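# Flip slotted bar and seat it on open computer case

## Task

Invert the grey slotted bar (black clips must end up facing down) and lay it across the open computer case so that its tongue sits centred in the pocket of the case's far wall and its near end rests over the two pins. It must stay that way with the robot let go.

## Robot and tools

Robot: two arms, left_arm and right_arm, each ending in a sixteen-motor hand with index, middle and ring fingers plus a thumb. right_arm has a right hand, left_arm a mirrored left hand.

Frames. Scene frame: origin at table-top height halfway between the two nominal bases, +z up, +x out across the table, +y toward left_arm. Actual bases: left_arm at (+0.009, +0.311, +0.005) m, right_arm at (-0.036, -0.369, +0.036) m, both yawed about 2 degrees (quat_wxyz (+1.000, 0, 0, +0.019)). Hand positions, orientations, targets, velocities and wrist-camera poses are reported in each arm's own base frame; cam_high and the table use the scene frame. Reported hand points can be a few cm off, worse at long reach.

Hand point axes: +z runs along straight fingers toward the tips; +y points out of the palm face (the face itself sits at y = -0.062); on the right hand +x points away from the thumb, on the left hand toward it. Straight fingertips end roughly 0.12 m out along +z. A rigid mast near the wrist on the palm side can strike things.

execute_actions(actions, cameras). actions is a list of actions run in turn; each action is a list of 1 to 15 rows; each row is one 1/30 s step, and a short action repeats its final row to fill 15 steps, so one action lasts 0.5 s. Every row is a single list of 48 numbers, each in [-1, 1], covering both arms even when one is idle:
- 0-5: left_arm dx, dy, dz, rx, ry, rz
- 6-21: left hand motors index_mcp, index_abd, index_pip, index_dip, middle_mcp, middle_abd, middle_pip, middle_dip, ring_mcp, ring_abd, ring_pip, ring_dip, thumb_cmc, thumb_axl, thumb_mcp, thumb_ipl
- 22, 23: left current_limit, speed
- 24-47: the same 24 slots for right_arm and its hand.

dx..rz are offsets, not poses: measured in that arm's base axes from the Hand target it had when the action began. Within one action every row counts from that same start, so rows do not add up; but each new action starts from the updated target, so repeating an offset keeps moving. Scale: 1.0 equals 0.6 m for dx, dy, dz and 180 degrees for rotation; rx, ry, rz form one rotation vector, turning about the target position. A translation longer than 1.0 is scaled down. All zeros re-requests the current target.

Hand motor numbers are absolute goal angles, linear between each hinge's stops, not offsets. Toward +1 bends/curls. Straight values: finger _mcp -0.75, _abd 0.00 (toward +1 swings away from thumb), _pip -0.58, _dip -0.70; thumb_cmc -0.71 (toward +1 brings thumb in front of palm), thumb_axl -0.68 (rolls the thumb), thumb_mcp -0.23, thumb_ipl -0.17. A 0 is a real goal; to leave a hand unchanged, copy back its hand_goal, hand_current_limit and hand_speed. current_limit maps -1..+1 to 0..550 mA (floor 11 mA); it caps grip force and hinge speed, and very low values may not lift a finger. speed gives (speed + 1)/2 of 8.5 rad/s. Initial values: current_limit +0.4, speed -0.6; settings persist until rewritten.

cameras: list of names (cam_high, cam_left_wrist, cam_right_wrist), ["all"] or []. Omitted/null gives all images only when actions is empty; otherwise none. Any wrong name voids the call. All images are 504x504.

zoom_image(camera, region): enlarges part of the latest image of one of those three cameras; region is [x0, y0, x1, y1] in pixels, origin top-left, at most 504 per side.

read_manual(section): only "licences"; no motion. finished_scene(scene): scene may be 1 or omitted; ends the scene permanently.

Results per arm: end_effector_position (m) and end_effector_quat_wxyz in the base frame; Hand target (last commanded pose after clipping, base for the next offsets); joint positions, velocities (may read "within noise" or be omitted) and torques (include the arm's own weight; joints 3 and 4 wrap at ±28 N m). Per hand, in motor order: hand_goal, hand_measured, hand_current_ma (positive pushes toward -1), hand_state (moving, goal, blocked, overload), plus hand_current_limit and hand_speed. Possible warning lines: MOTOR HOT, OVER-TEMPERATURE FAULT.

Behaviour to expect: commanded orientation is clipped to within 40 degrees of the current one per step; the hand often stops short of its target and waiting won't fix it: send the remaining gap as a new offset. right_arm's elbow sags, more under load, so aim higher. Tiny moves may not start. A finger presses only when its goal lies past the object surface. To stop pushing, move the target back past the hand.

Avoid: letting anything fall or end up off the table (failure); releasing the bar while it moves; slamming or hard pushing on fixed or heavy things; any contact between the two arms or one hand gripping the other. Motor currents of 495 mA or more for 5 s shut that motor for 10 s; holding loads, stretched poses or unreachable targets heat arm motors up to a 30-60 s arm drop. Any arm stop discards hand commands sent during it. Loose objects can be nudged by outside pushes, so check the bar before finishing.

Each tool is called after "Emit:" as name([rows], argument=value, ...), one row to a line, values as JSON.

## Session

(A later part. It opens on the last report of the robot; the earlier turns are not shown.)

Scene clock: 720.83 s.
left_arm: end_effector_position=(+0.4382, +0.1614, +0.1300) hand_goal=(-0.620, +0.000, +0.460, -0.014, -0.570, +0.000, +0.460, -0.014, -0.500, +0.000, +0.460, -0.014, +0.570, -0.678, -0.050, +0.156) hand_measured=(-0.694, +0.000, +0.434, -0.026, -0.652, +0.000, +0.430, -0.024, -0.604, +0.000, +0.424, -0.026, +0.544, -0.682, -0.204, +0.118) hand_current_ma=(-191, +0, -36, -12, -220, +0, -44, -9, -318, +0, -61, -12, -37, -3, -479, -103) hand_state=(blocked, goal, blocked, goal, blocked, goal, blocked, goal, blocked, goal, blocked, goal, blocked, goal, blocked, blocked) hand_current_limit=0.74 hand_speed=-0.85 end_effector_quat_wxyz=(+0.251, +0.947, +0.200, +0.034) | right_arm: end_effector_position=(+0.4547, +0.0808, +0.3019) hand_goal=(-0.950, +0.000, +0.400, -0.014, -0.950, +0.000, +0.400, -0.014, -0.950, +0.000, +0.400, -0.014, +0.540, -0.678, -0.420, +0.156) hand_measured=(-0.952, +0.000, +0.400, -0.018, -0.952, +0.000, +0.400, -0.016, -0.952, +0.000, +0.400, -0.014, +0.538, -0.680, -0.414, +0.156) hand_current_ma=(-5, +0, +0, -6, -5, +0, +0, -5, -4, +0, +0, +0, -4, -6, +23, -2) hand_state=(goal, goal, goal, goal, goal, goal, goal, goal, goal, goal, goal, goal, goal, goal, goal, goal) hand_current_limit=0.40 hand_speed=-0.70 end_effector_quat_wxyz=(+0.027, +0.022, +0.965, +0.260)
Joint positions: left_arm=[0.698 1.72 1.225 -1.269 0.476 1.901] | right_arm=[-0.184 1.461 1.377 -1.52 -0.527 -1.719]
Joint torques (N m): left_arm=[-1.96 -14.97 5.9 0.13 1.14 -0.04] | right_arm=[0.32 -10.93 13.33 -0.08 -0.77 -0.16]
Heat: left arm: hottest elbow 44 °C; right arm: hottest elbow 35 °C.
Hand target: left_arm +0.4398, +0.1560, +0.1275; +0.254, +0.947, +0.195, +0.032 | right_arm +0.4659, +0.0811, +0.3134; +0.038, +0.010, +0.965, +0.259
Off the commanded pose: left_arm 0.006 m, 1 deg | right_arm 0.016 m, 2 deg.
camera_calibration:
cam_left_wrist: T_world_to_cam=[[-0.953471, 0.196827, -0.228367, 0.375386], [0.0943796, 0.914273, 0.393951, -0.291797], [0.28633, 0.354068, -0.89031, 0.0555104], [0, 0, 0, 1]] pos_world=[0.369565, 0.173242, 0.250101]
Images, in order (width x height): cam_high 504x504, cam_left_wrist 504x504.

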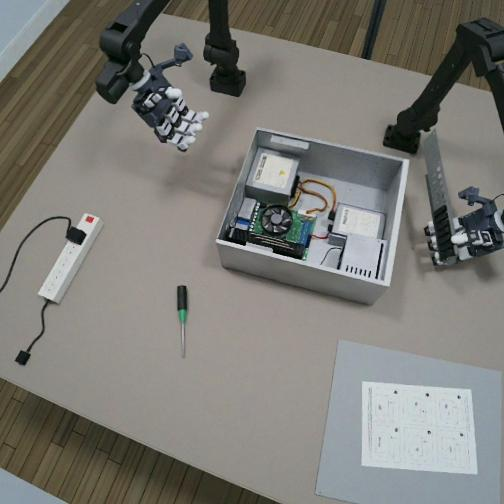

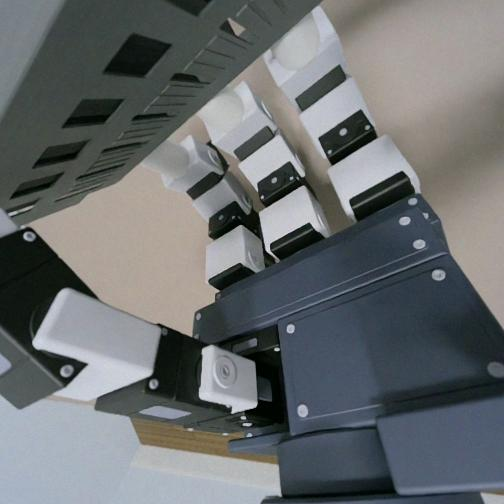

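Emit:
execute_actions([
  [[0,0,0,0.0765,0.033,0,-0.62,0,0.46,-0.014,-0.57,0,0.46,-0.014,-0.50,0,0.46,-0.014,0.571,-0.678,-0.05,0.157,0.74,-0.85,0,0,0,0,0,0,-0.95,0,0.40,-0.014,-0.95,0,0.40,-0.014,-0.95,0,0.40,-0.014,0.54,-0.678,-0.42,0.157,0.4,-0.7]],
  [[0,0,-0.02,0.0765,0.033,0,-0.62,0,0.46,-0.014,-0.57,0,0.46,-0.014,-0.50,0,0.46,-0.014,0.571,-0.678,-0.05,0.157,0.74,-0.85,0,0,0,0,0,0,-0.95,0,0.40,-0.014,-0.95,0,0.40,-0.014,-0.95,0,0.40,-0.014,0.54,-0.678,-0.42,0.157,0.4,-0.7]],
  [[0,0,-0.02,0.0765,0.033,0,-0.62,0,0.46,-0.014,-0.57,0,0.46,-0.014,-0.50,0,0.46,-0.014,0.571,-0.678,-0.05,0.157,0.74,-0.85,0,0,0,0,0,0,-0.95,0,0.40,-0.014,-0.95,0,0.40,-0.014,-0.95,0,0.40,-0.014,0.54,-0.678,-0.42,0.157,0.4,-0.7]],
], cameras=["cam_high","cam_left_wrist"])

Emit:
zoom_image(camera="cam_high", region=[380, 60, 504, 260])

Scene clock: 726.90 s.
left_arm: end_effector_position=(+0.4405, +0.1574, +0.1008) hand_goal=(-0.620, +0.000, +0.460, -0.014, -0.570, +0.000, +0.460, -0.014, -0.500, +0.000, +0.460, -0.014, +0.570, -0.678, -0.050, +0.156) hand_measured=(-0.692, +0.000, +0.434, -0.028, -0.646, +0.000, +0.428, -0.026, -0.596, +0.000, +0.416, -0.026, +0.542, -0.682, -0.204, +0.118) hand_current_ma=(-187, +0, -39, -15, -202, +0, -51, -11, -280, +0, -80, -13, -42, -4, -478, -104) hand_state=(blocked, goal, blocked, goal, blocked, goal, blocked, goal, blocked, goal, blocked, goal, blocked, goal, blocked, blocked) hand_current_limit=0.74 hand_speed=-0.85 end_effector_quat_wxyz=(-0.128, +0.971, +0.196, -0.046) | right_arm: end_effector_position=(+0.4547, +0.0808, +0.3019) hand_goal=(-0.950, +0.000, +0.400, -0.014, -0.950, +0.000, +0.400, -0.014, -0.950, +0.000, +0.400, -0.014, +0.540, -0.678, -0.420, +0.156) hand_measured=(-0.952, +0.000, +0.400, -0.018, -0.952, +0.000, +0.400, -0.016, -0.952, +0.000, +0.400, -0.014, +0.538, -0.680, -0.414, +0.156) hand_current_ma=(-5, +0, +0, -6, -5, +0, +0, -5, -4, +0, +0, +0, -4, -6, +23, -2) hand_state=(goal, goal, goal, goal, goal, goal, goal, goal, goal, goal, goal, goal, goal, goal, goal, goal) hand_current_limit=0.40 hand_speed=-0.70 end_effector_quat_wxyz=(+0.027, +0.022, +0.965, +0.260)
Joint positions: left_arm=[0.421 1.597 1.216 -1.224 -0.27 1.59] | right_arm=[-0.184 1.461 1.377 -1.52 -0.527 -1.719]
Joint torques (N m): left_arm=[-1.03 -15.03 6.67 0.02 0.05 -0.32] | right_arm=[0.32 -10.93 13.33 -0.06 -0.76 -0.16]
Heat: left arm: hottest elbow 43 °C; right arm: hottest elbow 35 °C.
Hand target: left_arm +0.4398, +0.1561, +0.1036; -0.127, +0.969, +0.208, -0.045 | right_arm +0.4659, +0.0811, +0.3134; +0.038, +0.010, +0.965, +0.259
Off the commanded pose: left_arm 0.003 m, 1 deg | right_arm 0.016 m, 2 deg.
camera_calibration:
cam_left_wrist: T_world_to_cam=[[-0.944604, 0.224691, 0.239244, 0.316278], [0.317714, 0.443086, 0.838291, -0.345819], [0.0823505, 0.867864, -0.489928, -0.00114305], [0, 0, 0, 1]] pos_world=[0.408723, 0.0831549, 0.21367]
Images, in order (width x height): cam_high 504x504, cam_left_wrist 504x504.

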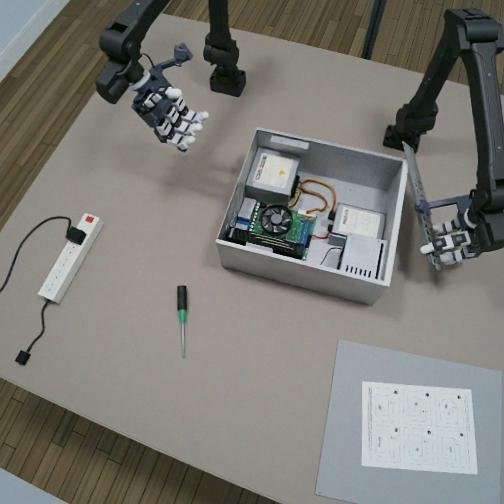

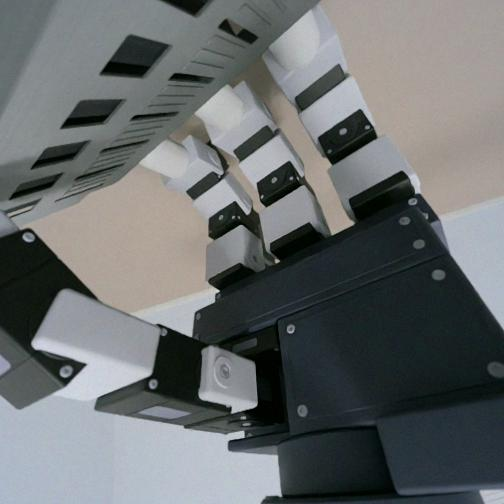

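Scaled by 2.520 from the camera's 504x504 image, which has a finer 720x720 frame.

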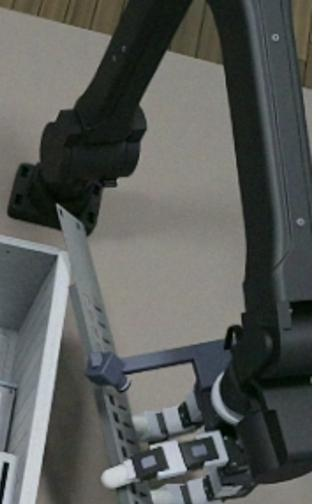

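Emit:
execute_actions([
  [[0,0.012,0,0,0,-0.028,-0.62,0,0.46,-0.014,-0.57,0,0.46,-0.014,-0.50,0,0.46,-0.014,0.571,-0.678,-0.05,0.157,0.74,-0.85,0,0,0,0,0,0,-0.95,0,0.40,-0.014,-0.95,0,0.40,-0.014,-0.95,0,0.40,-0.014,0.54,-0.678,-0.42,0.157,0.4,-0.7]],
  [[0,0.012,0,0,0,-0.028,-0.62,0,0.46,-0.014,-0.57,0,0.46,-0.014,-0.50,0,0.46,-0.014,0.571,-0.678,-0.05,0.157,0.74,-0.85,0,0,0,0,0,0,-0.95,0,0.40,-0.014,-0.95,0,0.40,-0.014,-0.95,0,0.40,-0.014,0.54,-0.678,-0.42,0.157,0.4,-0.7]],
  [[0,0.012,-0.02,0.081,0.018,-0.028,-0.62,0,0.46,-0.014,-0.57,0,0.46,-0.014,-0.50,0,0.46,-0.014,0.571,-0.678,-0.05,0.157,0.74,-0.85,0,0,0,0,0,0,-0.95,0,0.40,-0.014,-0.95,0,0.40,-0.014,-0.95,0,0.40,-0.014,0.54,-0.678,-0.42,0.157,0.4,-0.7]],
  [[0,0,-0.02,0.081,0.018,0,-0.62,0,0.46,-0.014,-0.57,0,0.46,-0.014,-0.50,0,0.46,-0.014,0.571,-0.678,-0.05,0.157,0.74,-0.85,0,0,0,0,0,0,-0.95,0,0.40,-0.014,-0.95,0,0.40,-0.014,-0.95,0,0.40,-0.014,0.54,-0.678,-0.42,0.157,0.4,-0.7]],
], cameras=["cam_high","cam_left_wrist"])

Emit:
zoom_image(camera="cam_high", region=[380, 60, 504, 260])

Scene clock: 734.37 s.
left_arm: end_effector_position=(+0.4402, +0.1792, +0.0854) hand_goal=(-0.620, +0.000, +0.460, -0.014, -0.570, +0.000, +0.460, -0.014, -0.500, +0.000, +0.460, -0.014, +0.570, -0.678, -0.050, +0.156) hand_measured=(-0.694, +0.000, +0.414, -0.036, -0.570, +0.000, +0.454, -0.018, -0.500, +0.000, +0.454, -0.018, +0.548, -0.684, -0.186, +0.114) hand_current_ma=(-189, +0, -87, -29, +0, +0, -4, -2, +0, +0, -4, -2, -28, -6, -478, -119) hand_state=(blocked, goal, blocked, blocked, goal, goal, goal, goal, goal, goal, goal, goal, blocked, goal, blocked, blocked) hand_current_limit=0.74 hand_speed=-0.85 end_effector_quat_wxyz=(-0.381, +0.920, +0.073, -0.053) | right_arm: end_effector_position=(+0.4547, +0.0808, +0.3019) hand_goal=(-0.950, +0.000, +0.400, -0.014, -0.950, +0.000, +0.400, -0.014, -0.950, +0.000, +0.400, -0.014, +0.540, -0.678, -0.420, +0.156) hand_measured=(-0.952, +0.000, +0.400, -0.018, -0.952, +0.000, +0.400, -0.016, -0.952, +0.000, +0.400, -0.014, +0.538, -0.680, -0.414, +0.156) hand_current_ma=(-5, +0, +0, -6, -5, +0, +0, -5, -4, +0, +0, +0, -4, -6, +23, -2) hand_state=(goal, goal, goal, goal, goal, goal, goal, goal, goal, goal, goal, goal, goal, goal, goal, goal) hand_current_limit=0.40 hand_speed=-0.70 end_effector_quat_wxyz=(+0.027, +0.022, +0.965, +0.260)
Joint positions: left_arm=[0.257 1.606 1.163 -1.088 -0.789 1.685] | right_arm=[-0.184 1.461 1.377 -1.52 -0.527 -1.719]
Joint velocities: left_arm=[-0.015 -0.015 -0.046 -0.002 0.037 0.007] | right_arm=[within noise]
Joint torques (N m): left_arm=[-1.49 -13.45 6.61 0.46 -0.71 -0.22] | right_arm=[0.32 -10.93 13.33 -0.06 -0.76 -0.16]
Heat: left arm: hottest elbow 42 °C; right arm: hottest elbow 35 °C.
Hand target: left_arm +0.4398, +0.1777, +0.0795; -0.381, +0.920, +0.075, -0.057 | right_arm +0.4659, +0.0811, +0.3134; +0.038, +0.010, +0.965, +0.259
Off the commanded pose: left_arm 0.006 m, 1 deg | right_arm 0.016 m, 2 deg.
camera_calibration:
cam_left_wrist: T_world_to_cam=[[-0.827029, 0.255886, 0.500546, 0.235078], [0.493893, -0.094541, 0.864368, -0.325922], [0.268502, 0.962073, -0.0481922, -0.164141], [0, 0, 0, 1]] pos_world=[0.399459, 0.0669495, 0.156139]
Images, in order (width x height): cam_high 504x504, cam_left_wrist 504x504.

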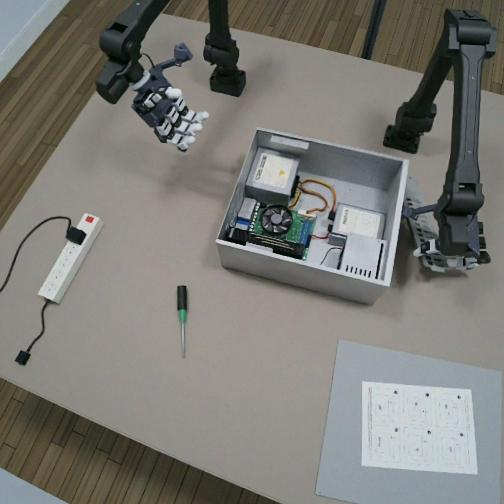

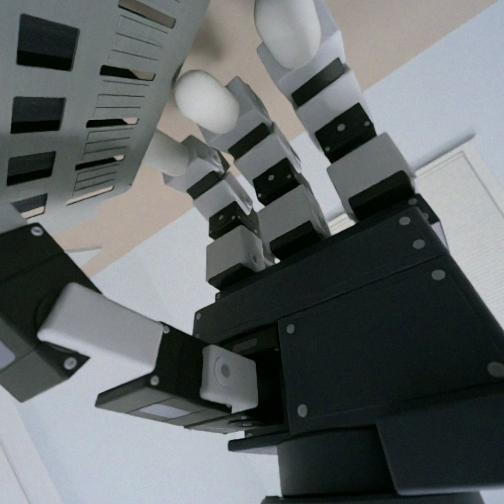

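Scaled by 2.520 from the camera's 504x504 image, which has a finer 720x720 frame.

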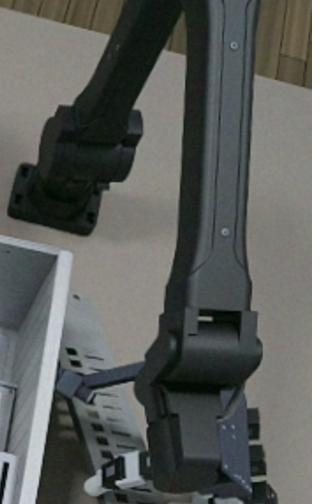

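Emit:
execute_actions([
  [[0,0.01,-0.03,0.041,0.007,0,-0.62,0,0.46,-0.014,-0.75,0,0.46,-0.014,-0.75,0,0.46,-0.014,0.571,-0.678,-0.05,0.157,0.74,-0.85,0,0,0,0,0,0,-0.95,0,0.40,-0.014,-0.95,0,0.40,-0.014,-0.95,0,0.40,-0.014,0.54,-0.678,-0.42,0.157,0.4,-0.7]],
  [[0,0.01,-0.03,0.041,0.007,0,-0.62,0,0.46,-0.014,-0.75,0,0.46,-0.014,-0.75,0,0.46,-0.014,0.571,-0.678,-0.05,0.157,0.74,-0.85,0,0,0,0,0,0,-0.95,0,0.40,-0.014,-0.95,0,0.40,-0.014,-0.95,0,0.40,-0.014,0.54,-0.678,-0.42,0.157,0.4,-0.7]],
], cameras=["cam_high","cam_left_wrist"])

Emit:
zoom_image(camera="cam_high", region=[380, 100, 504, 300])

Scene clock: 740.07 s.
left_arm: end_effector_position=(+0.4373, +0.1923, +0.0475) hand_goal=(-0.620, +0.000, +0.460, -0.014, -0.750, +0.000, +0.460, -0.014, -0.750, +0.000, +0.460, -0.014, +0.570, -0.678, -0.050, +0.156) hand_measured=(-0.694, +0.000, +0.414, -0.038, -0.738, +0.000, +0.456, -0.018, -0.736, +0.000, +0.456, -0.018, +0.560, -0.682, -0.186, +0.114) hand_current_ma=(-189, +0, -89, -32, +14, +0, -2, -2, +15, +0, -2, -2, -9, -4, -478, -119) hand_state=(blocked, goal, blocked, blocked, goal, goal, goal, goal, goal, goal, goal, goal, goal, goal, blocked, blocked) hand_current_limit=0.74 hand_speed=-0.85 end_effector_quat_wxyz=(-0.495, +0.863, +0.070, -0.072) | right_arm: end_effector_position=(+0.4547, +0.0808, +0.3019) hand_goal=(-0.950, +0.000, +0.400, -0.014, -0.950, +0.000, +0.400, -0.014, -0.950, +0.000, +0.400, -0.014, +0.540, -0.678, -0.420, +0.156) hand_measured=(-0.952, +0.000, +0.400, -0.018, -0.952, +0.000, +0.400, -0.016, -0.952, +0.000, +0.400, -0.014, +0.538, -0.680, -0.414, +0.156) hand_current_ma=(-5, +0, +0, -6, -5, +0, +0, -5, -4, +0, +0, +0, -4, -6, +23, -2) hand_state=(goal, goal, goal, goal, goal, goal, goal, goal, goal, goal, goal, goal, goal, goal, goal, goal) hand_current_limit=0.40 hand_speed=-0.70 end_effector_quat_wxyz=(+0.027, +0.022, +0.965, +0.260)
Joint positions: left_arm=[0.188 1.707 1.113 -1.042 -1.045 1.559] | right_arm=[-0.184 1.461 1.377 -1.52 -0.527 -1.719]
Joint torques (N m): left_arm=[-1.79 -14.21 5.83 0.65 -1.14 -0.27] | right_arm=[0.38 -10.93 13.33 -0.06 -0.76 -0.16]
Heat: left arm: hottest elbow 42 °C; right arm: hottest elbow 35 °C.
Hand target: left_arm +0.4398, +0.1896, +0.0434; -0.498, +0.862, +0.073, -0.067 | right_arm +0.4659, +0.0811, +0.3134; +0.038, +0.010, +0.965, +0.259
Off the commanded pose: left_arm 0.005 m, 1 deg | right_arm 0.016 m, 2 deg.
camera_calibration:
cam_left_wrist: T_world_to_cam=[[-0.794818, 0.114475, 0.595953, 0.25686], [0.544647, -0.298527, 0.783735, -0.269614], [0.267626, 0.947511, 0.174927, -0.185067], [0, 0, 0, 1]] pos_world=[0.400531, 0.0654622, 0.0906027]
Images, in order (width x height): cam_high 504x504, cam_left_wrist 504x504.

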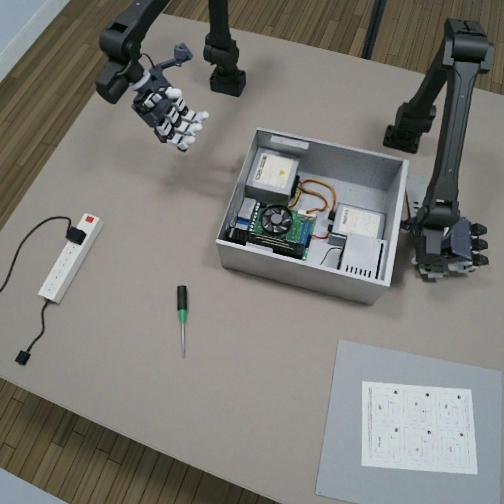

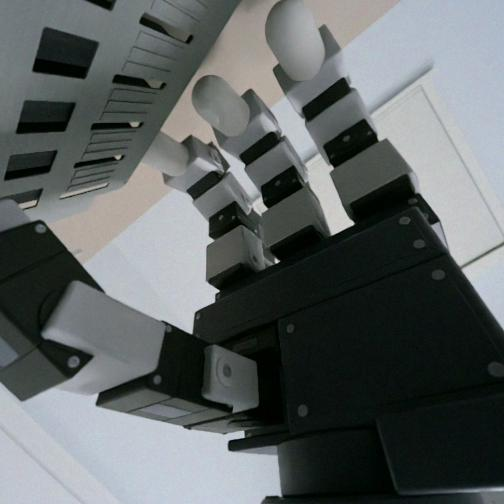

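Scaled by 2.520 from the camera's 504x504 image, which has a finer 720x720 frame.

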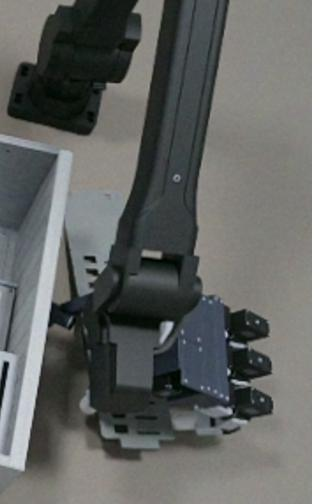

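Emit:
execute_actions([
  [[0,0.005,-0.025,0,0,0,-0.62,0,0.46,-0.014,-0.80,0,0.46,-0.014,-0.80,0,0.46,-0.014,0.571,-0.678,-0.05,0.157,0.7,-0.85,0,0,0,0,0,0,-0.95,0,0.40,-0.014,-0.95,0,0.40,-0.014,-0.95,0,0.40,-0.014,0.54,-0.678,-0.42,0.157,0.4,-0.7]],
  [[0,0,-0.02,0,0,0,-0.64,0,0.46,-0.014,-0.80,0,0.46,-0.014,-0.80,0,0.46,-0.014,0.571,-0.678,-0.1,0.157,0.5,-0.85,0,0,0,0,0,0,-0.95,0,0.40,-0.014,-0.95,0,0.40,-0.014,-0.95,0,0.40,-0.014,0.54,-0.678,-0.42,0.157,0.4,-0.7]],
], cameras=["cam_high","cam_left_wrist"])

Emit:
zoom_image(camera="cam_high", region=[380, 120, 504, 300])

Scene clock: 743.80 s.
left_arm: end_effector_position=(+0.4411, +0.1931, +0.0246) hand_goal=(-0.640, +0.000, +0.460, -0.014, -0.800, +0.000, +0.460, -0.014, -0.800, +0.000, +0.460, -0.014, +0.570, -0.678, -0.100, +0.156) hand_measured=(-0.694, +0.000, +0.414, -0.040, -0.784, +0.000, +0.456, -0.018, -0.784, +0.000, +0.456, -0.018, +0.562, -0.682, -0.186, +0.114) hand_current_ma=(-124, +0, -89, -36, +20, +0, -2, -2, +21, +0, -2, -2, -6, -3, -317, -119) hand_state=(blocked, goal, blocked, blocked, goal, goal, goal, goal, goal, goal, goal, goal, goal, goal, blocked, blocked) hand_current_limit=0.50 hand_speed=-0.85 end_effector_quat_wxyz=(-0.495, +0.863, +0.074, -0.066) | right_arm: end_effector_position=(+0.4547, +0.0808, +0.3019) hand_goal=(-0.950, +0.000, +0.400, -0.014, -0.950, +0.000, +0.400, -0.014, -0.950, +0.000, +0.400, -0.014, +0.540, -0.678, -0.420, +0.156) hand_measured=(-0.952, +0.000, +0.400, -0.018, -0.952, +0.000, +0.400, -0.016, -0.952, +0.000, +0.400, -0.014, +0.538, -0.680, -0.414, +0.156) hand_current_ma=(-5, +0, +0, -6, -5, +0, +0, -5, -4, +0, +0, +0, -4, -6, +23, -2) hand_state=(goal, goal, goal, goal, goal, goal, goal, goal, goal, goal, goal, goal, goal, goal, goal, goal) hand_current_limit=0.40 hand_speed=-0.70 end_effector_quat_wxyz=(+0.027, +0.022, +0.965, +0.260)
Joint positions: left_arm=[0.188 1.745 1.092 -0.969 -1.046 1.558] | right_arm=[-0.184 1.461 1.377 -1.52 -0.527 -1.719]
Joint torques (N m): left_arm=[-1.38 -14.1 5.22 0.96 -1.14 -0.15] | right_arm=[0.38 -10.93 13.34 -0.06 -0.76 -0.16]
Heat: left arm: hottest elbow 41 °C; right arm: hottest elbow 35 °C.
Hand target: left_arm +0.4397, +0.1926, +0.0164; -0.498, +0.862, +0.073, -0.068 | right_arm +0.4659, +0.0811, +0.3134; +0.038, +0.010, +0.965, +0.259
Off the commanded pose: left_arm 0.008 m, 0 deg | right_arm 0.016 m, 2 deg.
camera_calibration:
cam_left_wrist: T_world_to_cam=[[-0.80289, 0.112258, 0.585463, 0.277747], [0.53401, -0.301071, 0.790057, -0.248444], [0.264956, 0.946971, 0.18178, -0.181782], [0, 0, 0, 1]] pos_world=[0.403836, 0.0661638, 0.0667187]
Images, in order (width x height): cam_high 504x504, cam_left_wrist 504x504.

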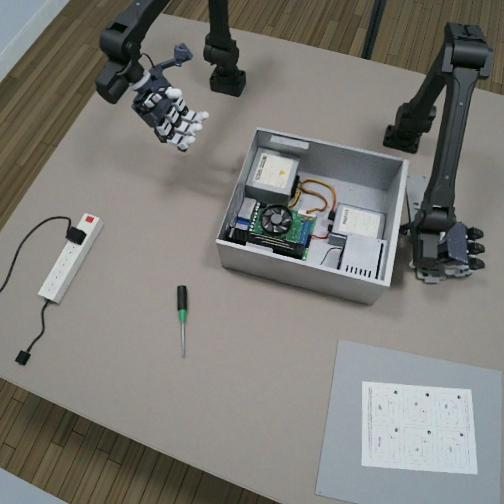

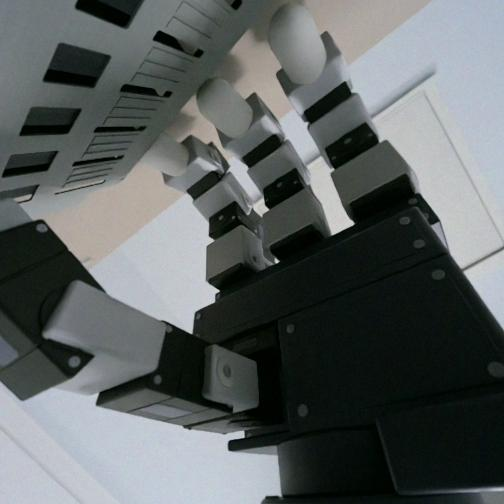

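Scaled by 2.800 from the camera's 504x504 image, which has a finer 720x720 frame.

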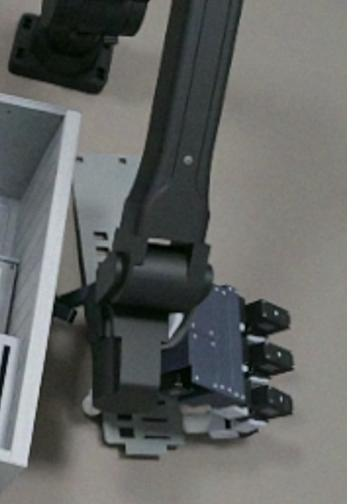

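Emit:
execute_actions([
  [[0,0,-0.018,0,0,0,-0.66,0,0.46,-0.014,-0.82,0,0.46,-0.014,-0.82,0,0.46,-0.014,0.571,-0.678,-0.14,0.157,0.3,-0.85,0,0,0,0,0,0,-0.95,0,0.40,-0.014,-0.95,0,0.40,-0.014,-0.95,0,0.40,-0.014,0.54,-0.678,-0.42,0.157,0.4,-0.7]],
  [[0,0,0,0,0,0,-0.72,0,0.43,-0.014,-0.84,0,0.46,-0.014,-0.84,0,0.46,-0.014,0.571,-0.678,-0.24,0.14,0.2,-0.88,0,0,0,0,0,0,-0.95,0,0.40,-0.014,-0.95,0,0.40,-0.014,-0.95,0,0.40,-0.014,0.54,-0.678,-0.42,0.157,0.4,-0.7]],
  [[0,0,0,0,0,0,-0.82,0,0.43,-0.014,-0.88,0,0.46,-0.014,-0.88,0,0.46,-0.014,0.571,-0.678,-0.36,0.14,0.2,-0.85,0,0,0,0,0,0,-0.95,0,0.40,-0.014,-0.95,0,0.40,-0.014,-0.95,0,0.40,-0.014,0.54,-0.678,-0.42,0.157,0.4,-0.7]],
], cameras=["cam_high","cam_left_wrist"])

Emit:
zoom_image(camera="cam_high", region=[380, 120, 504, 300])

Scene clock: 748.27 s.
left_arm: end_effector_position=(+0.4439, +0.1945, +0.0191) hand_goal=(-0.820, +0.000, +0.430, -0.014, -0.880, +0.000, +0.460, -0.014, -0.880, +0.000, +0.460, -0.014, +0.570, -0.678, -0.360, +0.140) hand_measured=(-0.804, +0.000, +0.430, -0.014, -0.862, +0.000, +0.458, -0.018, -0.862, +0.000, +0.458, -0.016, +0.572, -0.678, -0.354, +0.138) hand_current_ma=(+21, +0, +0, +0, +23, +0, -1, -2, +24, +0, -1, -2, +1, +0, +7, -1) hand_state=(goal, goal, goal, goal, goal, goal, goal, goal, goal, goal, goal, goal, goal, goal, goal, goal) hand_current_limit=0.20 hand_speed=-0.85 end_effector_quat_wxyz=(-0.498, +0.862, +0.077, -0.061) | right_arm: end_effector_position=(+0.4547, +0.0808, +0.3019) hand_goal=(-0.950, +0.000, +0.400, -0.014, -0.950, +0.000, +0.400, -0.014, -0.950, +0.000, +0.400, -0.014, +0.540, -0.678, -0.420, +0.156) hand_measured=(-0.952, +0.000, +0.400, -0.018, -0.952, +0.000, +0.400, -0.016, -0.952, +0.000, +0.400, -0.014, +0.538, -0.680, -0.414, +0.156) hand_current_ma=(-5, +0, +0, -6, -5, +0, +0, -5, -4, +0, +0, +0, -4, -6, +23, -2) hand_state=(goal, goal, goal, goal, goal, goal, goal, goal, goal, goal, goal, goal, goal, goal, goal, goal) hand_current_limit=0.40 hand_speed=-0.70 end_effector_quat_wxyz=(+0.027, +0.022, +0.965, +0.260)
Joint positions: left_arm=[0.188 1.755 1.087 -0.942 -1.051 1.558] | right_arm=[-0.184 1.461 1.377 -1.52 -0.527 -1.719]
Joint torques (N m): left_arm=[-1.38 -13.57 4.88 0.96 -0.95 -0.15] | right_arm=[0.32 -10.93 13.34 -0.06 -0.76 -0.16]
Heat: left arm: hottest elbow 41 °C; right arm: hottest elbow 35 °C.
Hand target: left_arm +0.4399, +0.1926, +0.0058; -0.498, +0.862, +0.073, -0.067 | right_arm +0.4659, +0.0811, +0.3134; +0.038, +0.010, +0.965, +0.259
Off the commanded pose: left_arm 0.014 m, 1 deg | right_arm 0.016 m, 2 deg.
camera_calibration:
cam_left_wrist: T_world_to_cam=[[-0.80929, 0.108315, 0.577336, 0.286878], [0.525185, -0.306825, 0.79375, -0.240285], [0.263116, 0.945583, 0.191425, -0.181967], [0, 0, 0, 1]] pos_world=[0.40624, 0.0672662, 0.0599342]
Images, in order (width x height): cam_high 504x504, cam_left_wrist 504x504.

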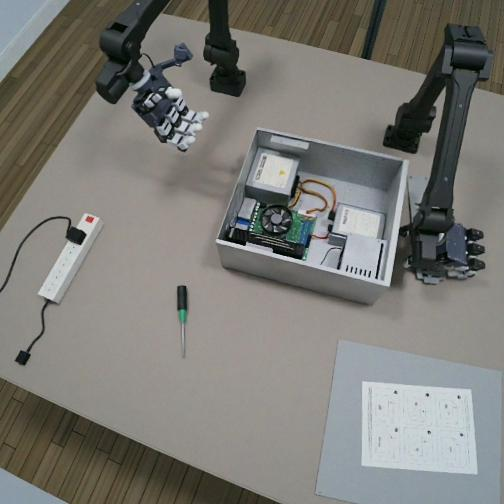

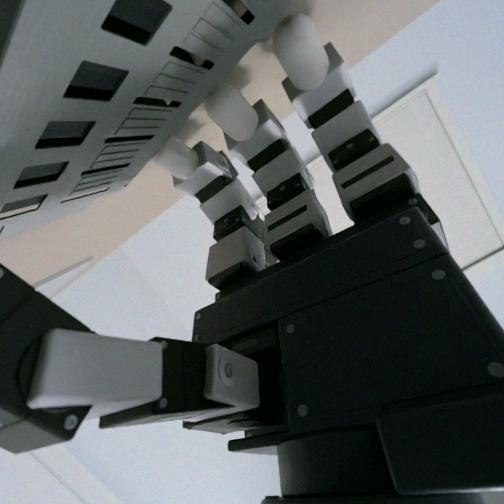

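Scaled by 2.800 from the camera's 504x504 image, which has a finer 720x720 frame.

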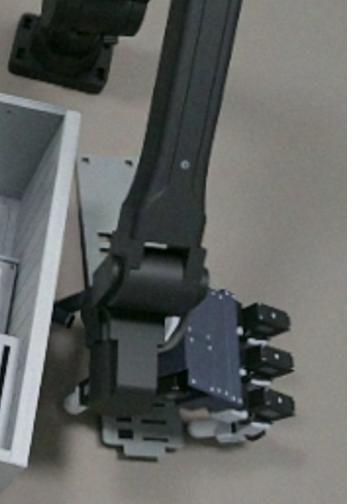

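Emit:
execute_actions([
  [[0,0,0.01,0,0,0,-0.932,0,0.43,-0.014,-0.932,0,0.46,-0.014,-0.932,0,0.46,-0.014,0.571,-0.678,-0.42,0.14,0.4,-0.7,0,0,0,0,0,0,-0.95,0,0.40,-0.014,-0.95,0,0.40,-0.014,-0.95,0,0.40,-0.014,0.54,-0.678,-0.42,0.157,0.4,-0.7]],
  [[0,0,0.06,0,0,0,-0.932,0,0.43,-0.014,-0.932,0,0.46,-0.014,-0.932,0,0.46,-0.014,0.571,-0.678,-0.42,0.14,0.4,-0.7,0,0,0,0,0,0,-0.95,0,0.40,-0.014,-0.95,0,0.40,-0.014,-0.95,0,0.40,-0.014,0.54,-0.678,-0.42,0.157,0.4,-0.7]],
  [[0,0.02,0.12,0,0,0,-0.932,0,0.43,-0.014,-0.932,0,0.46,-0.014,-0.932,0,0.46,-0.014,0.571,-0.678,-0.42,0.14,0.4,-0.7,0,0,0,0,0,0,-0.95,0,0.40,-0.014,-0.95,0,0.40,-0.014,-0.95,0,0.40,-0.014,0.54,-0.678,-0.42,0.157,0.4,-0.7]],
  [[0,0.05,0.15,0,0,0,-0.932,0,0.43,-0.014,-0.932,0,0.46,-0.014,-0.932,0,0.46,-0.014,0.571,-0.678,-0.42,0.14,0.4,-0.7,0,0,0,0,0,0,-0.95,0,0.40,-0.014,-0.95,0,0.40,-0.014,-0.95,0,0.40,-0.014,0.54,-0.678,-0.42,0.157,0.4,-0.7]],
], cameras=["cam_high","cam_left_wrist"])

Emit:
zoom_image(camera="cam_high", region=[380, 120, 504, 300])

Scene clock: 794.97 s.
left_arm: end_effector_position=(+0.4323, +0.2315, +0.2030) hand_goal=(-0.932, +0.000, +0.430, -0.014, -0.932, +0.000, +0.460, -0.014, -0.932, +0.000, +0.460, -0.014, +0.570, -0.678, -0.420, +0.140) hand_measured=(-0.918, +0.000, +0.430, -0.014, -0.916, +0.000, +0.458, -0.016, -0.916, +0.000, +0.458, -0.016, +0.572, -0.678, -0.414, +0.138) hand_current_ma=(+18, +0, +0, +0, +19, +0, -1, -2, +20, +0, -1, -1, +1, +0, +6, -1) hand_state=(goal, goal, goal, goal, goal, goal, goal, goal, goal, goal, goal, goal, goal, goal, goal, goal) hand_current_limit=0.40 hand_speed=-0.70 end_effector_quat_wxyz=(-0.500, +0.860, +0.076, -0.066) | right_arm: end_effector_position=(+0.4547, +0.0808, +0.3019) hand_goal=(-0.950, +0.000, +0.400, -0.014, -0.950, +0.000, +0.400, -0.014, -0.950, +0.000, +0.400, -0.014, +0.540, -0.678, -0.420, +0.156) hand_measured=(-0.952, +0.000, +0.400, -0.018, -0.952, +0.000, +0.400, -0.016, -0.952, +0.000, +0.400, -0.014, +0.538, -0.680, -0.414, +0.156) hand_current_ma=(-5, +0, +0, -6, -5, +0, +0, -5, -4, +0, +0, +0, -4, -6, +23, -2) hand_state=(goal, goal, goal, goal, goal, goal, goal, goal, goal, goal, goal, goal, goal, goal, goal, goal) hand_current_limit=0.40 hand_speed=-0.70 end_effector_quat_wxyz=(+0.027, +0.022, +0.965, +0.260)
Joint positions: left_arm=[0.271 1.526 1.328 -1.282 -1.054 1.719] | right_arm=[-0.184 1.461 1.377 -1.52 -0.527 -1.719]
Joint torques (N m): left_arm=[-0.91 -12.69 10.1 0.16 -0.78 0.06] | right_arm=[0.38 -10.93 13.33 -0.08 -0.76 -0.16]
Heat: left arm: hottest elbow 37 °C; right arm: hottest elbow 36 °C.
Hand target: left_arm +0.4399, +0.2346, +0.2096; -0.498, +0.862, +0.073, -0.067 | right_arm +0.4659, +0.0811, +0.3134; +0.038, +0.010, +0.965, +0.259
Off the commanded pose: left_arm 0.011 m, 0 deg | right_arm 0.016 m, 2 deg.
camera_calibration:
cam_left_wrist: T_world_to_cam=[[-0.803843, 0.103439, 0.585779, 0.164226], [0.534391, -0.306959, 0.787529, -0.3715], [0.261272, 0.946085, 0.19147, -0.248386], [0, 0, 0, 1]] pos_world=[0.395434, 0.103971, 0.243925]
Images, in order (width x height): cam_high 504x504, cam_left_wrist 504x504.

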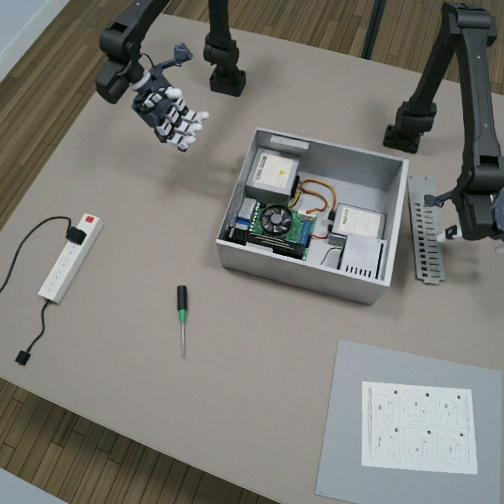

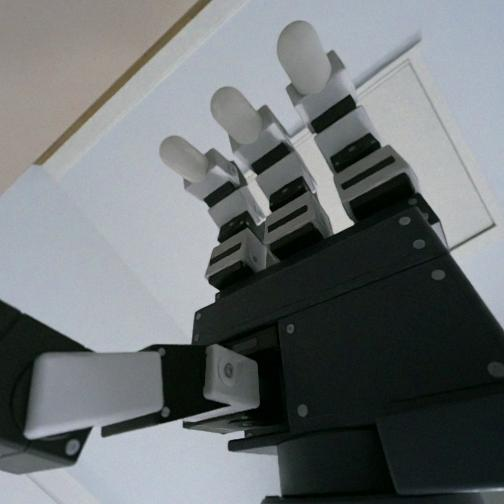

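Scaled by 2.800 from the camera's 504x504 image, which has a finer 720x720 frame.

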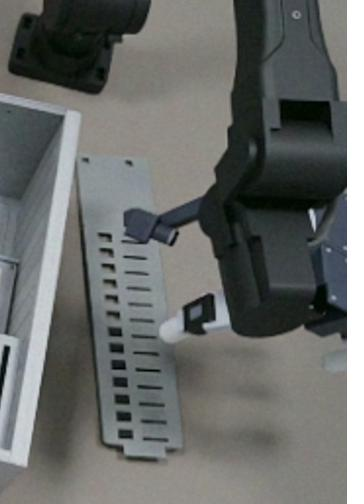

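Emit:
execute_actions(actions=[], cameras=["all"])

Scene clock: 803.30 s.
left_arm: end_effector_position=(+0.4322, +0.2314, +0.2030) hand_goal=(-0.932, +0.000, +0.430, -0.014, -0.932, +0.000, +0.460, -0.014, -0.932, +0.000, +0.460, -0.014, +0.570, -0.678, -0.420, +0.140) hand_measured=(-0.918, +0.000, +0.430, -0.014, -0.916, +0.000, +0.458, -0.016, -0.916, +0.000, +0.458, -0.016, +0.572, -0.678, -0.414, +0.138) hand_current_ma=(+18, +0, +0, +0, +19, +0, -1, -2, +20, +0, -1, -1, +1, +0, +6, -1) hand_state=(goal, goal, goal, goal, goal, goal, goal, goal, goal, goal, goal, goal, goal, goal, goal, goal) hand_current_limit=0.40 hand_speed=-0.70 end_effector_quat_wxyz=(-0.500, +0.860, +0.076, -0.066) | right_arm: end_effector_position=(+0.4547, +0.0808, +0.3019) hand_goal=(-0.950, +0.000, +0.400, -0.014, -0.950, +0.000, +0.400, -0.014, -0.950, +0.000, +0.400, -0.014, +0.540, -0.678, -0.420, +0.156) hand_measured=(-0.952, +0.000, +0.400, -0.018, -0.952, +0.000, +0.400, -0.016, -0.952, +0.000, +0.400, -0.014, +0.538, -0.680, -0.414, +0.156) hand_current_ma=(-5, +0, +0, -6, -5, +0, +0, -5, -4, +0, +0, +0, -4, -6, +23, -2) hand_state=(goal, goal, goal, goal, goal, goal, goal, goal, goal, goal, goal, goal, goal, goal, goal, goal) hand_current_limit=0.40 hand_speed=-0.70 end_effector_quat_wxyz=(+0.027, +0.022, +0.965, +0.260)
Joint positions: left_arm=[0.271 1.526 1.328 -1.282 -1.054 1.719] | right_arm=[-0.184 1.461 1.377 -1.52 -0.527 -1.719]
Joint velocities: within noise
Joint torques (N m): left_arm=[-0.97 -12.63 10.1 0.16 -0.77 0.06] | right_arm=[0.38 -10.93 13.34 -0.05 -0.77 -0.16]
Heat: left arm: hottest elbow 37 °C; right arm: hottest elbow 36 °C.
Hand target: left_arm +0.4399, +0.2346, +0.2096; -0.498, +0.862, +0.073, -0.067 | right_arm +0.4659, +0.0811, +0.3134; +0.038, +0.010, +0.965, +0.259
Off the commanded pose: left_arm 0.011 m, 0 deg | right_arm 0.016 m, 2 deg.
camera_calibration:
cam_left_wrist: T_world_to_cam=[[-0.803424, 0.103847, 0.586281, 0.163816], [0.534772, -0.307068, 0.787228, -0.371512], [0.261779, 0.946005, 0.191172, -0.248479], [0, 0, 0, 1]] pos_world=[0.395334, 0.103971, 0.243925]
cam_right_wrist: T_world_to_cam=[[0.805003, 0.507225, 0.307722, -0.462178], [0.385868, -0.84163, 0.377843, -0.266749], [0.450639, -0.185425, -0.873236, 0.19679], [0, 0, 0, 1]] pos_world=[0.386303, 0.0464137, 0.414856]

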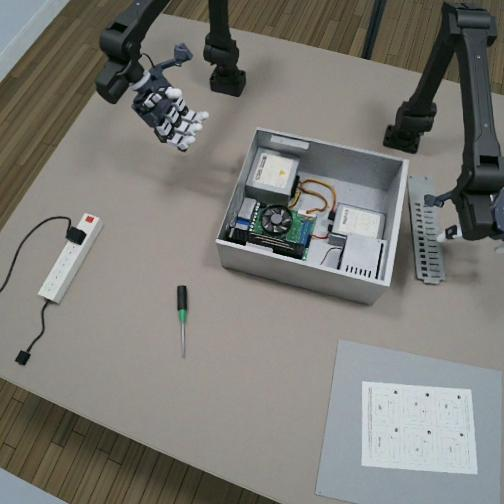

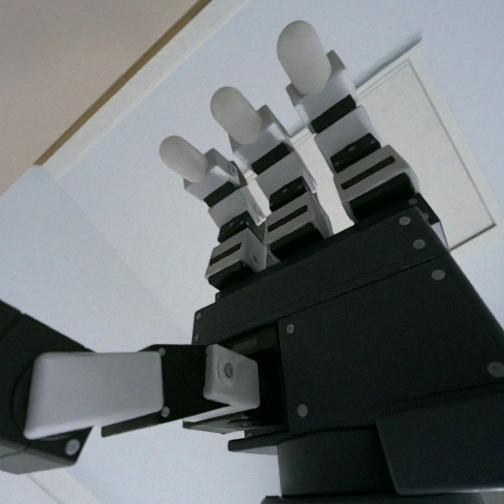

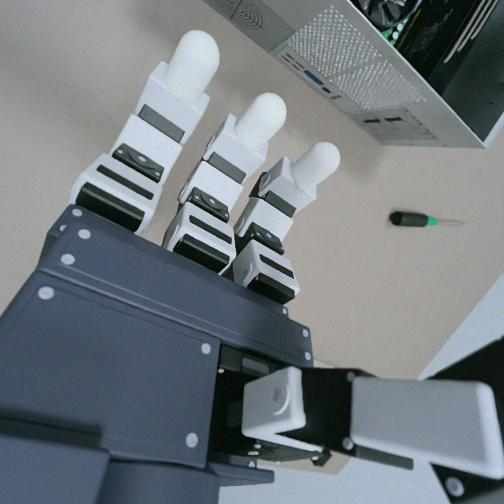

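Emit:
zoom_image(camera="cam_high", region=[370, 150, 504, 310])

Scaled by 3.150 from the camera's 504x504 image, which has a finer 720x720 frame.

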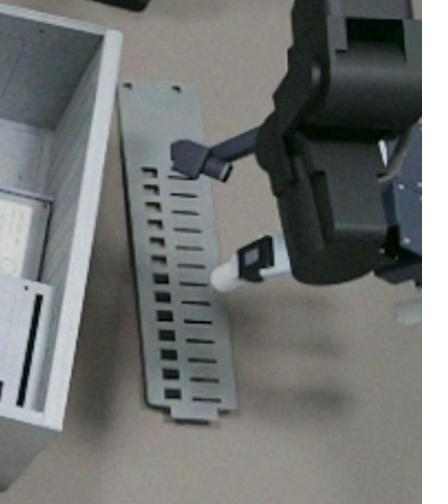

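Emit:
execute_actions([
  [[-0.073,-0.0503,0.02,-0.0137,-0.0053,-0.0096,-0.95,0,0.208,0.532,-0.95,0,0.208,0.532,-0.95,0,0.208,0.532,0.571,-0.678,-0.3,0.12,0.4,-0.7,0,0,0,0,0,0,-0.95,0,0.40,-0.014,-0.95,0,0.40,-0.014,-0.95,0,0.40,-0.014,0.54,-0.678,-0.42,0.157,0.4,-0.7]],
  [[-0.073,-0.0503,0.008,-0.0137,-0.0053,-0.0096,-0.95,0,0.208,0.532,-0.95,0,0.208,0.532,-0.95,0,0.208,0.532,0.571,-0.678,-0.3,0.12,0.4,-0.7,0,0,0,0,0,0,-0.95,0,0.40,-0.014,-0.95,0,0.40,-0.014,-0.95,0,0.40,-0.014,0.54,-0.678,-0.42,0.157,0.4,-0.7]],
  [[-0.073,-0.0503,0,-0.0137,-0.0053,-0.0096,-0.95,0,0.208,0.532,-0.95,0,0.208,0.532,-0.95,0,0.208,0.532,0.571,-0.678,-0.3,0.12,0.4,-0.7,0,0,0,0,0,0,-0.95,0,0.40,-0.014,-0.95,0,0.40,-0.014,-0.95,0,0.40,-0.014,0.54,-0.678,-0.42,0.157,0.4,-0.7]],
  [[-0.073,-0.0503,0,-0.0137,-0.0053,-0.0096,-0.97,0,0.208,0.532,-0.97,0,0.208,0.532,-0.97,0,0.208,0.532,0.571,-0.678,-0.3,0.12,0.4,-0.7,0,0,0,0,0,0,-0.95,0,0.40,-0.014,-0.95,0,0.40,-0.014,-0.95,0,0.40,-0.014,0.54,-0.678,-0.42,0.157,0.4,-0.7]],
], cameras=["cam_high","cam_left_wrist"])

Scene clock: 876.43 s.
left_arm: end_effector_position=(+0.2668, +0.1181, +0.2329) hand_goal=(-0.970, +0.000, +0.208, +0.532, -0.970, +0.000, +0.208, +0.532, -0.970, +0.000, +0.208, +0.532, +0.570, -0.678, -0.300, +0.120) hand_measured=(-0.954, +0.000, +0.210, +0.528, -0.954, +0.000, +0.210, +0.528, -0.952, +0.000, +0.210, +0.528, +0.570, -0.678, -0.300, +0.122) hand_current_ma=(+20, +0, +1, -2, +21, +0, +1, -2, +22, +0, +1, -2, +0, +0, +0, +1) hand_state=(goal, goal, goal, goal, goal, goal, goal, goal, goal, goal, goal, goal, goal, goal, goal, goal) hand_current_limit=0.40 hand_speed=-0.70 end_effector_quat_wxyz=(-0.425, +0.904, +0.036, -0.007) | right_arm: end_effector_position=(+0.4547, +0.0808, +0.3019) hand_goal=(-0.950, +0.000, +0.400, -0.014, -0.950, +0.000, +0.400, -0.014, -0.950, +0.000, +0.400, -0.014, +0.540, -0.678, -0.420, +0.156) hand_measured=(-0.952, +0.000, +0.400, -0.018, -0.952, +0.000, +0.400, -0.016, -0.952, +0.000, +0.400, -0.014, +0.538, -0.680, -0.414, +0.156) hand_current_ma=(-5, +0, +0, -6, -5, +0, +0, -5, -4, +0, +0, +0, -4, -6, +23, -2) hand_state=(goal, goal, goal, goal, goal, goal, goal, goal, goal, goal, goal, goal, goal, goal, goal, goal) hand_current_limit=0.40 hand_speed=-0.70 end_effector_quat_wxyz=(+0.027, +0.022, +0.965, +0.260)
Joint positions: left_arm=[0.152 0.957 0.965 -1.466 -0.873 1.695] | right_arm=[-0.184 1.461 1.377 -1.52 -0.527 -1.719]
Joint torques (N m): left_arm=[-1.96 -4.6 6.99 0.24 -0.68 -0.25] | right_arm=[0.32 -10.87 13.33 -0.08 -0.77 -0.16]
Heat: left arm: hottest elbow 41 °C; right arm: hottest elbow 37 °C.
Hand target: left_arm +0.2647, +0.1139, +0.2266; -0.422, +0.906, +0.032, -0.015 | right_arm +0.4659, +0.0811, +0.3134; +0.038, +0.010, +0.965, +0.259
Off the commanded pose: left_arm 0.008 m, 1 deg | right_arm 0.016 m, 2 deg.
camera_calibration:
cam_left_wrist: T_world_to_cam=[[-0.821653, 0.295704, 0.487284, 0.0304379], [0.43534, -0.22626, 0.87137, -0.344077], [0.367921, 0.928098, 0.0571749, -0.0987238], [0, 0, 0, 1]] pos_world=[0.211122, 0.00477409, 0.290631]
Images, in order (width x height): cam_high 504x504, cam_left_wrist 504x504.

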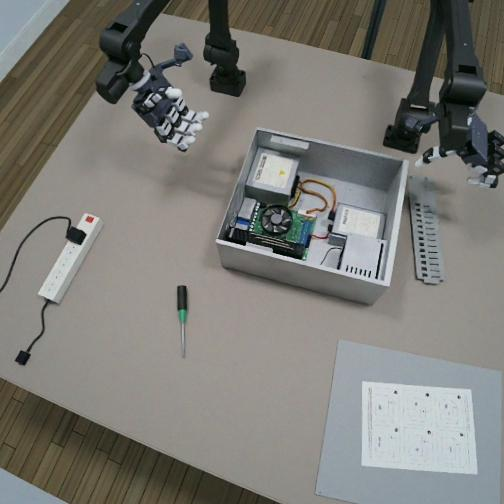

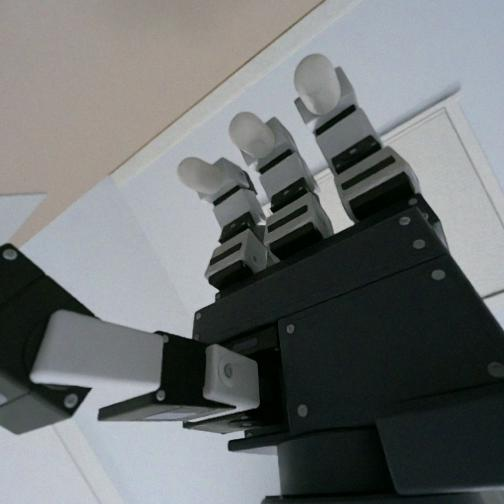

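Emit:
zoom_image(camera="cam_high", region=[380, 80, 504, 230])

Scaled by 3.360 from the camera's 504x504 image, which has a finer 720x720 frame.

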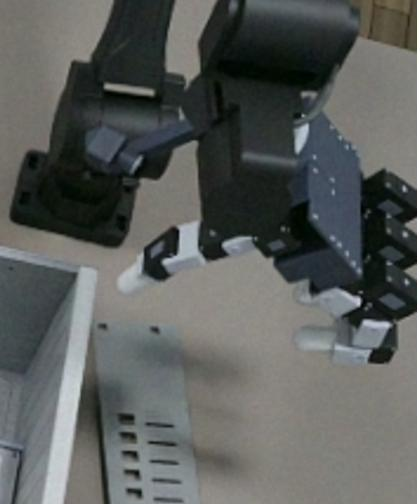

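Emit:
execute_actions([
  [[0,0.03,-0.06,0,0,0,-0.98,0,0.208,0.532,-0.98,0,0.208,0.532,-0.98,0,0.208,0.532,0.571,-0.678,-0.23,0.12,0.4,-0.7,0,0,0,0,0,0,-0.95,0,0.40,-0.014,-0.95,0,0.40,-0.014,-0.95,0,0.40,-0.014,0.54,-0.678,-0.42,0.157,0.4,-0.7]],
  [[0,0,-0.09,0,0,0,-0.98,0,0.208,0.532,-0.98,0,0.208,0.532,-0.98,0,0.208,0.532,0.571,-0.678,-0.23,0.12,0.4,-0.7,0,0,0,0,0,0,-0.95,0,0.40,-0.014,-0.95,0,0.40,-0.014,-0.95,0,0.40,-0.014,0.54,-0.678,-0.42,0.157,0.4,-0.7]],
  [[0,0,-0.09,0,0,0,-0.98,0,0.208,0.532,-0.98,0,0.208,0.532,-0.98,0,0.208,0.532,0.571,-0.678,-0.23,0.12,0.4,-0.7,0,0,0,0,0,0,-0.95,0,0.40,-0.014,-0.95,0,0.40,-0.014,-0.95,0,0.40,-0.014,0.54,-0.678,-0.42,0.157,0.4,-0.7]],
], cameras=["cam_high","cam_left_wrist"])

Emit:
zoom_image(camera="cam_high", region=[380, 80, 504, 230])

Scene clock: 886.20 s.
left_arm: end_effector_position=(+0.2664, +0.1297, +0.0874) hand_goal=(-0.980, +0.000, +0.208, +0.532, -0.980, +0.000, +0.208, +0.532, -0.980, +0.000, +0.208, +0.532, +0.570, -0.678, -0.230, +0.120) hand_measured=(-0.966, +0.000, +0.210, +0.528, -0.966, +0.000, +0.210, +0.528, -0.966, +0.000, +0.210, +0.530, +0.570, -0.678, -0.230, +0.122) hand_current_ma=(+16, +0, +1, -2, +17, +0, +1, -2, +17, +0, +1, -1, +0, +0, +0, +1) hand_state=(goal, goal, goal, goal, goal, goal, goal, goal, goal, goal, goal, goal, goal, goal, goal, goal) hand_current_limit=0.40 hand_speed=-0.70 end_effector_quat_wxyz=(-0.424, +0.905, +0.034, -0.010) | right_arm: end_effector_position=(+0.4547, +0.0808, +0.3019) hand_goal=(-0.950, +0.000, +0.400, -0.014, -0.950, +0.000, +0.400, -0.014, -0.950, +0.000, +0.400, -0.014, +0.540, -0.678, -0.420, +0.156) hand_measured=(-0.952, +0.000, +0.400, -0.018, -0.952, +0.000, +0.400, -0.016, -0.952, +0.000, +0.400, -0.014, +0.538, -0.680, -0.414, +0.156) hand_current_ma=(-5, +0, +0, -6, -5, +0, +0, -5, -4, +0, +0, +0, -4, -6, +23, -2) hand_state=(goal, goal, goal, goal, goal, goal, goal, goal, goal, goal, goal, goal, goal, goal, goal, goal) hand_current_limit=0.40 hand_speed=-0.70 end_effector_quat_wxyz=(+0.027, +0.022, +0.965, +0.260)
Joint positions: left_arm=[0.199 1.047 0.627 -0.986 -0.865 1.77] | right_arm=[-0.184 1.461 1.377 -1.52 -0.527 -1.719]
Joint torques (N m): left_arm=[-0.44 -4.95 6.63 1.5 -0.67 0.05] | right_arm=[0.32 -10.93 13.34 -0.06 -0.76 -0.16]
Heat: left arm: hottest elbow 40 °C; right arm: hottest elbow 37 °C.
Hand target: left_arm +0.2648, +0.1319, +0.0826; -0.422, +0.906, +0.032, -0.014 | right_arm +0.4659, +0.0811, +0.3134; +0.038, +0.010, +0.965, +0.259
Off the commanded pose: left_arm 0.006 m, 1 deg | right_arm 0.016 m, 2 deg.
camera_calibration:
cam_left_wrist: T_world_to_cam=[[-0.817618, 0.299138, 0.491952, 0.0956959], [0.440419, -0.225409, 0.869035, -0.21573], [0.370852, 0.927204, 0.0525525, -0.101298], [0, 0, 0, 1]] pos_world=[0.210821, 0.0166701, 0.145722]
Images, in order (width x height): cam_high 504x504, cam_left_wrist 504x504.

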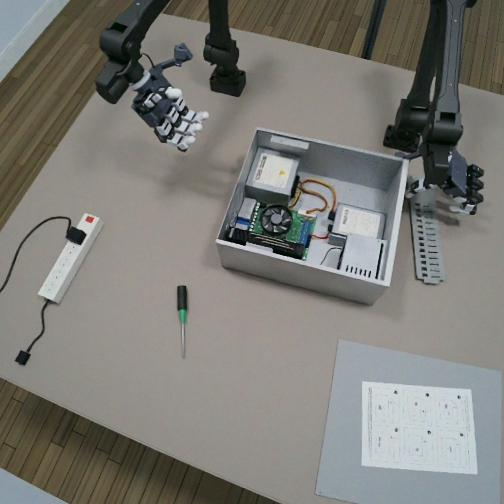

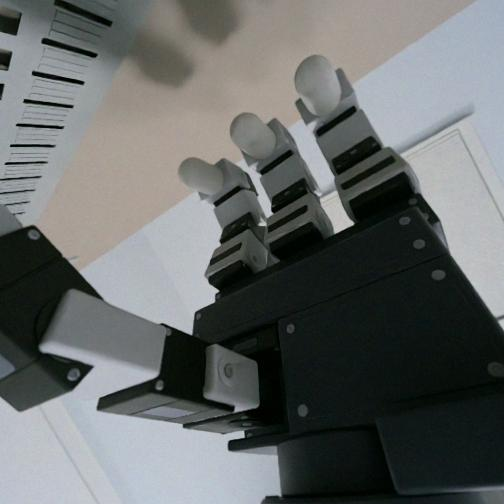

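Scaled by 3.360 from the camera's 504x504 image, which has a finer 720x720 frame.

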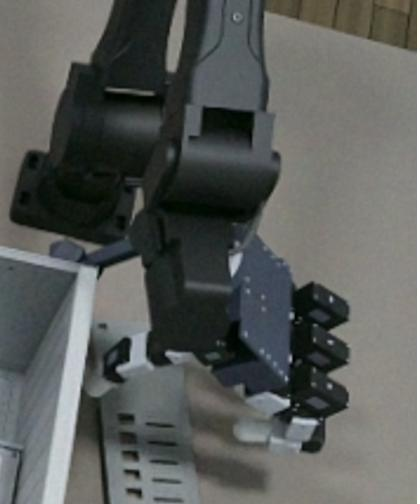

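Emit:
execute_actions([
  [[0,0.008,-0.065,0,0,0,-0.98,0,0.208,0.532,-0.98,0,0.208,0.532,-0.98,0,0.208,0.532,0.571,-0.678,-0.23,0.12,0.4,-0.7,0,0,0,0,0,0,-0.95,0,0.40,-0.014,-0.95,0,0.40,-0.014,-0.95,0,0.40,-0.014,0.54,-0.678,-0.42,0.157,0.4,-0.7]],
  [[0,0,-0.05,0,0,0,-0.98,0,0.208,0.532,-0.98,0,0.208,0.532,-0.98,0,0.208,0.532,0.571,-0.678,-0.23,0.12,0.4,-0.7,0,0,0,0,0,0,-0.95,0,0.40,-0.014,-0.95,0,0.40,-0.014,-0.95,0,0.40,-0.014,0.54,-0.678,-0.42,0.157,0.4,-0.7]],
], cameras=["cam_high","cam_left_wrist"])

Emit:
zoom_image(camera="cam_high", region=[380, 130, 504, 280])

Scene clock: 890.53 s.
left_arm: end_effector_position=(+0.2681, +0.1348, +0.0188) hand_goal=(-0.980, +0.000, +0.208, +0.532, -0.980, +0.000, +0.208, +0.532, -0.980, +0.000, +0.208, +0.532, +0.570, -0.678, -0.230, +0.120) hand_measured=(-0.966, +0.000, +0.210, +0.528, -0.966, +0.000, +0.210, +0.528, -0.966, +0.000, +0.210, +0.530, +0.570, -0.678, -0.230, +0.122) hand_current_ma=(+16, +0, +1, -2, +17, +0, +1, -2, +17, +0, +1, -1, +0, +0, +0, +1) hand_state=(goal, goal, goal, goal, goal, goal, goal, goal, goal, goal, goal, goal, goal, goal, goal, goal) hand_current_limit=0.40 hand_speed=-0.70 end_effector_quat_wxyz=(-0.424, +0.905, +0.034, -0.009) | right_arm: end_effector_position=(+0.4547, +0.0808, +0.3019) hand_goal=(-0.950, +0.000, +0.400, -0.014, -0.950, +0.000, +0.400, -0.014, -0.950, +0.000, +0.400, -0.014, +0.540, -0.678, -0.420, +0.156) hand_measured=(-0.952, +0.000, +0.400, -0.018, -0.952, +0.000, +0.400, -0.016, -0.952, +0.000, +0.400, -0.014, +0.538, -0.680, -0.414, +0.156) hand_current_ma=(-5, +0, +0, -6, -5, +0, +0, -5, -4, +0, +0, +0, -4, -6, +23, -2) hand_state=(goal, goal, goal, goal, goal, goal, goal, goal, goal, goal, goal, goal, goal, goal, goal, goal) hand_current_limit=0.40 hand_speed=-0.70 end_effector_quat_wxyz=(+0.027, +0.022, +0.965, +0.260)
Joint positions: left_arm=[0.216 1.187 0.51 -0.705 -0.862 1.798] | right_arm=[-0.184 1.461 1.377 -1.52 -0.527 -1.719]
Joint torques (N m): left_arm=[-0.38 -5.6 5.59 1.55 -0.64 0.06] | right_arm=[0.32 -10.87 13.33 -0.08 -0.76 -0.16]
Heat: left arm: hottest elbow 40 °C; right arm: hottest elbow 37 °C.
Hand target: left_arm +0.2647, +0.1368, +0.0135; -0.422, +0.906, +0.032, -0.015 | right_arm +0.4659, +0.0811, +0.3134; +0.038, +0.010, +0.965, +0.259
Off the commanded pose: left_arm 0.007 m, 1 deg | right_arm 0.016 m, 2 deg.
camera_calibration:
cam_left_wrist: T_world_to_cam=[[-0.818507, 0.298921, 0.490604, 0.129569], [0.438624, -0.226351, 0.869698, -0.155126], [0.37102, 0.927044, 0.0541562, -0.103031], [0, 0, 0, 1]] pos_world=[0.212322, 0.0216701, 0.0769249]
Images, in order (width x height): cam_high 504x504, cam_left_wrist 504x504.

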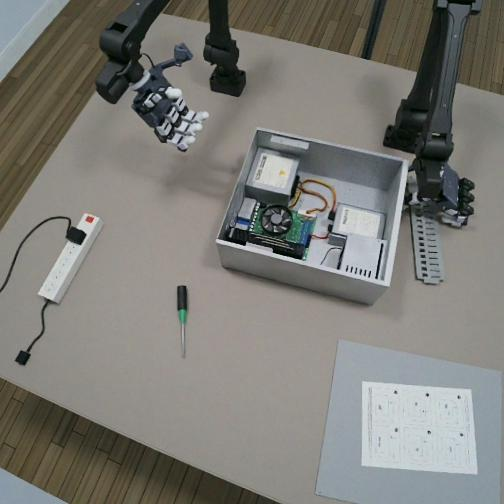

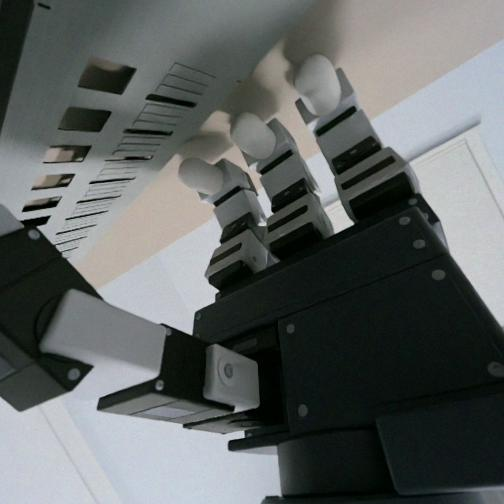

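Scaled by 3.360 from the camera's 504x504 image, which has a finer 720x720 frame.

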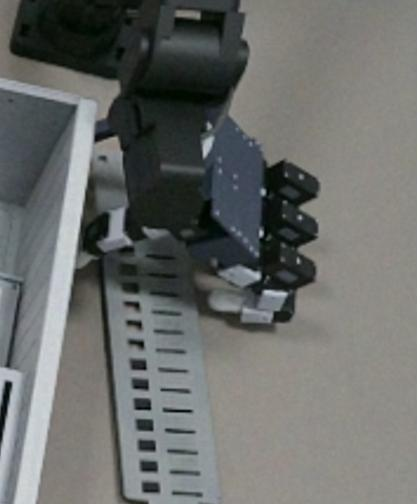

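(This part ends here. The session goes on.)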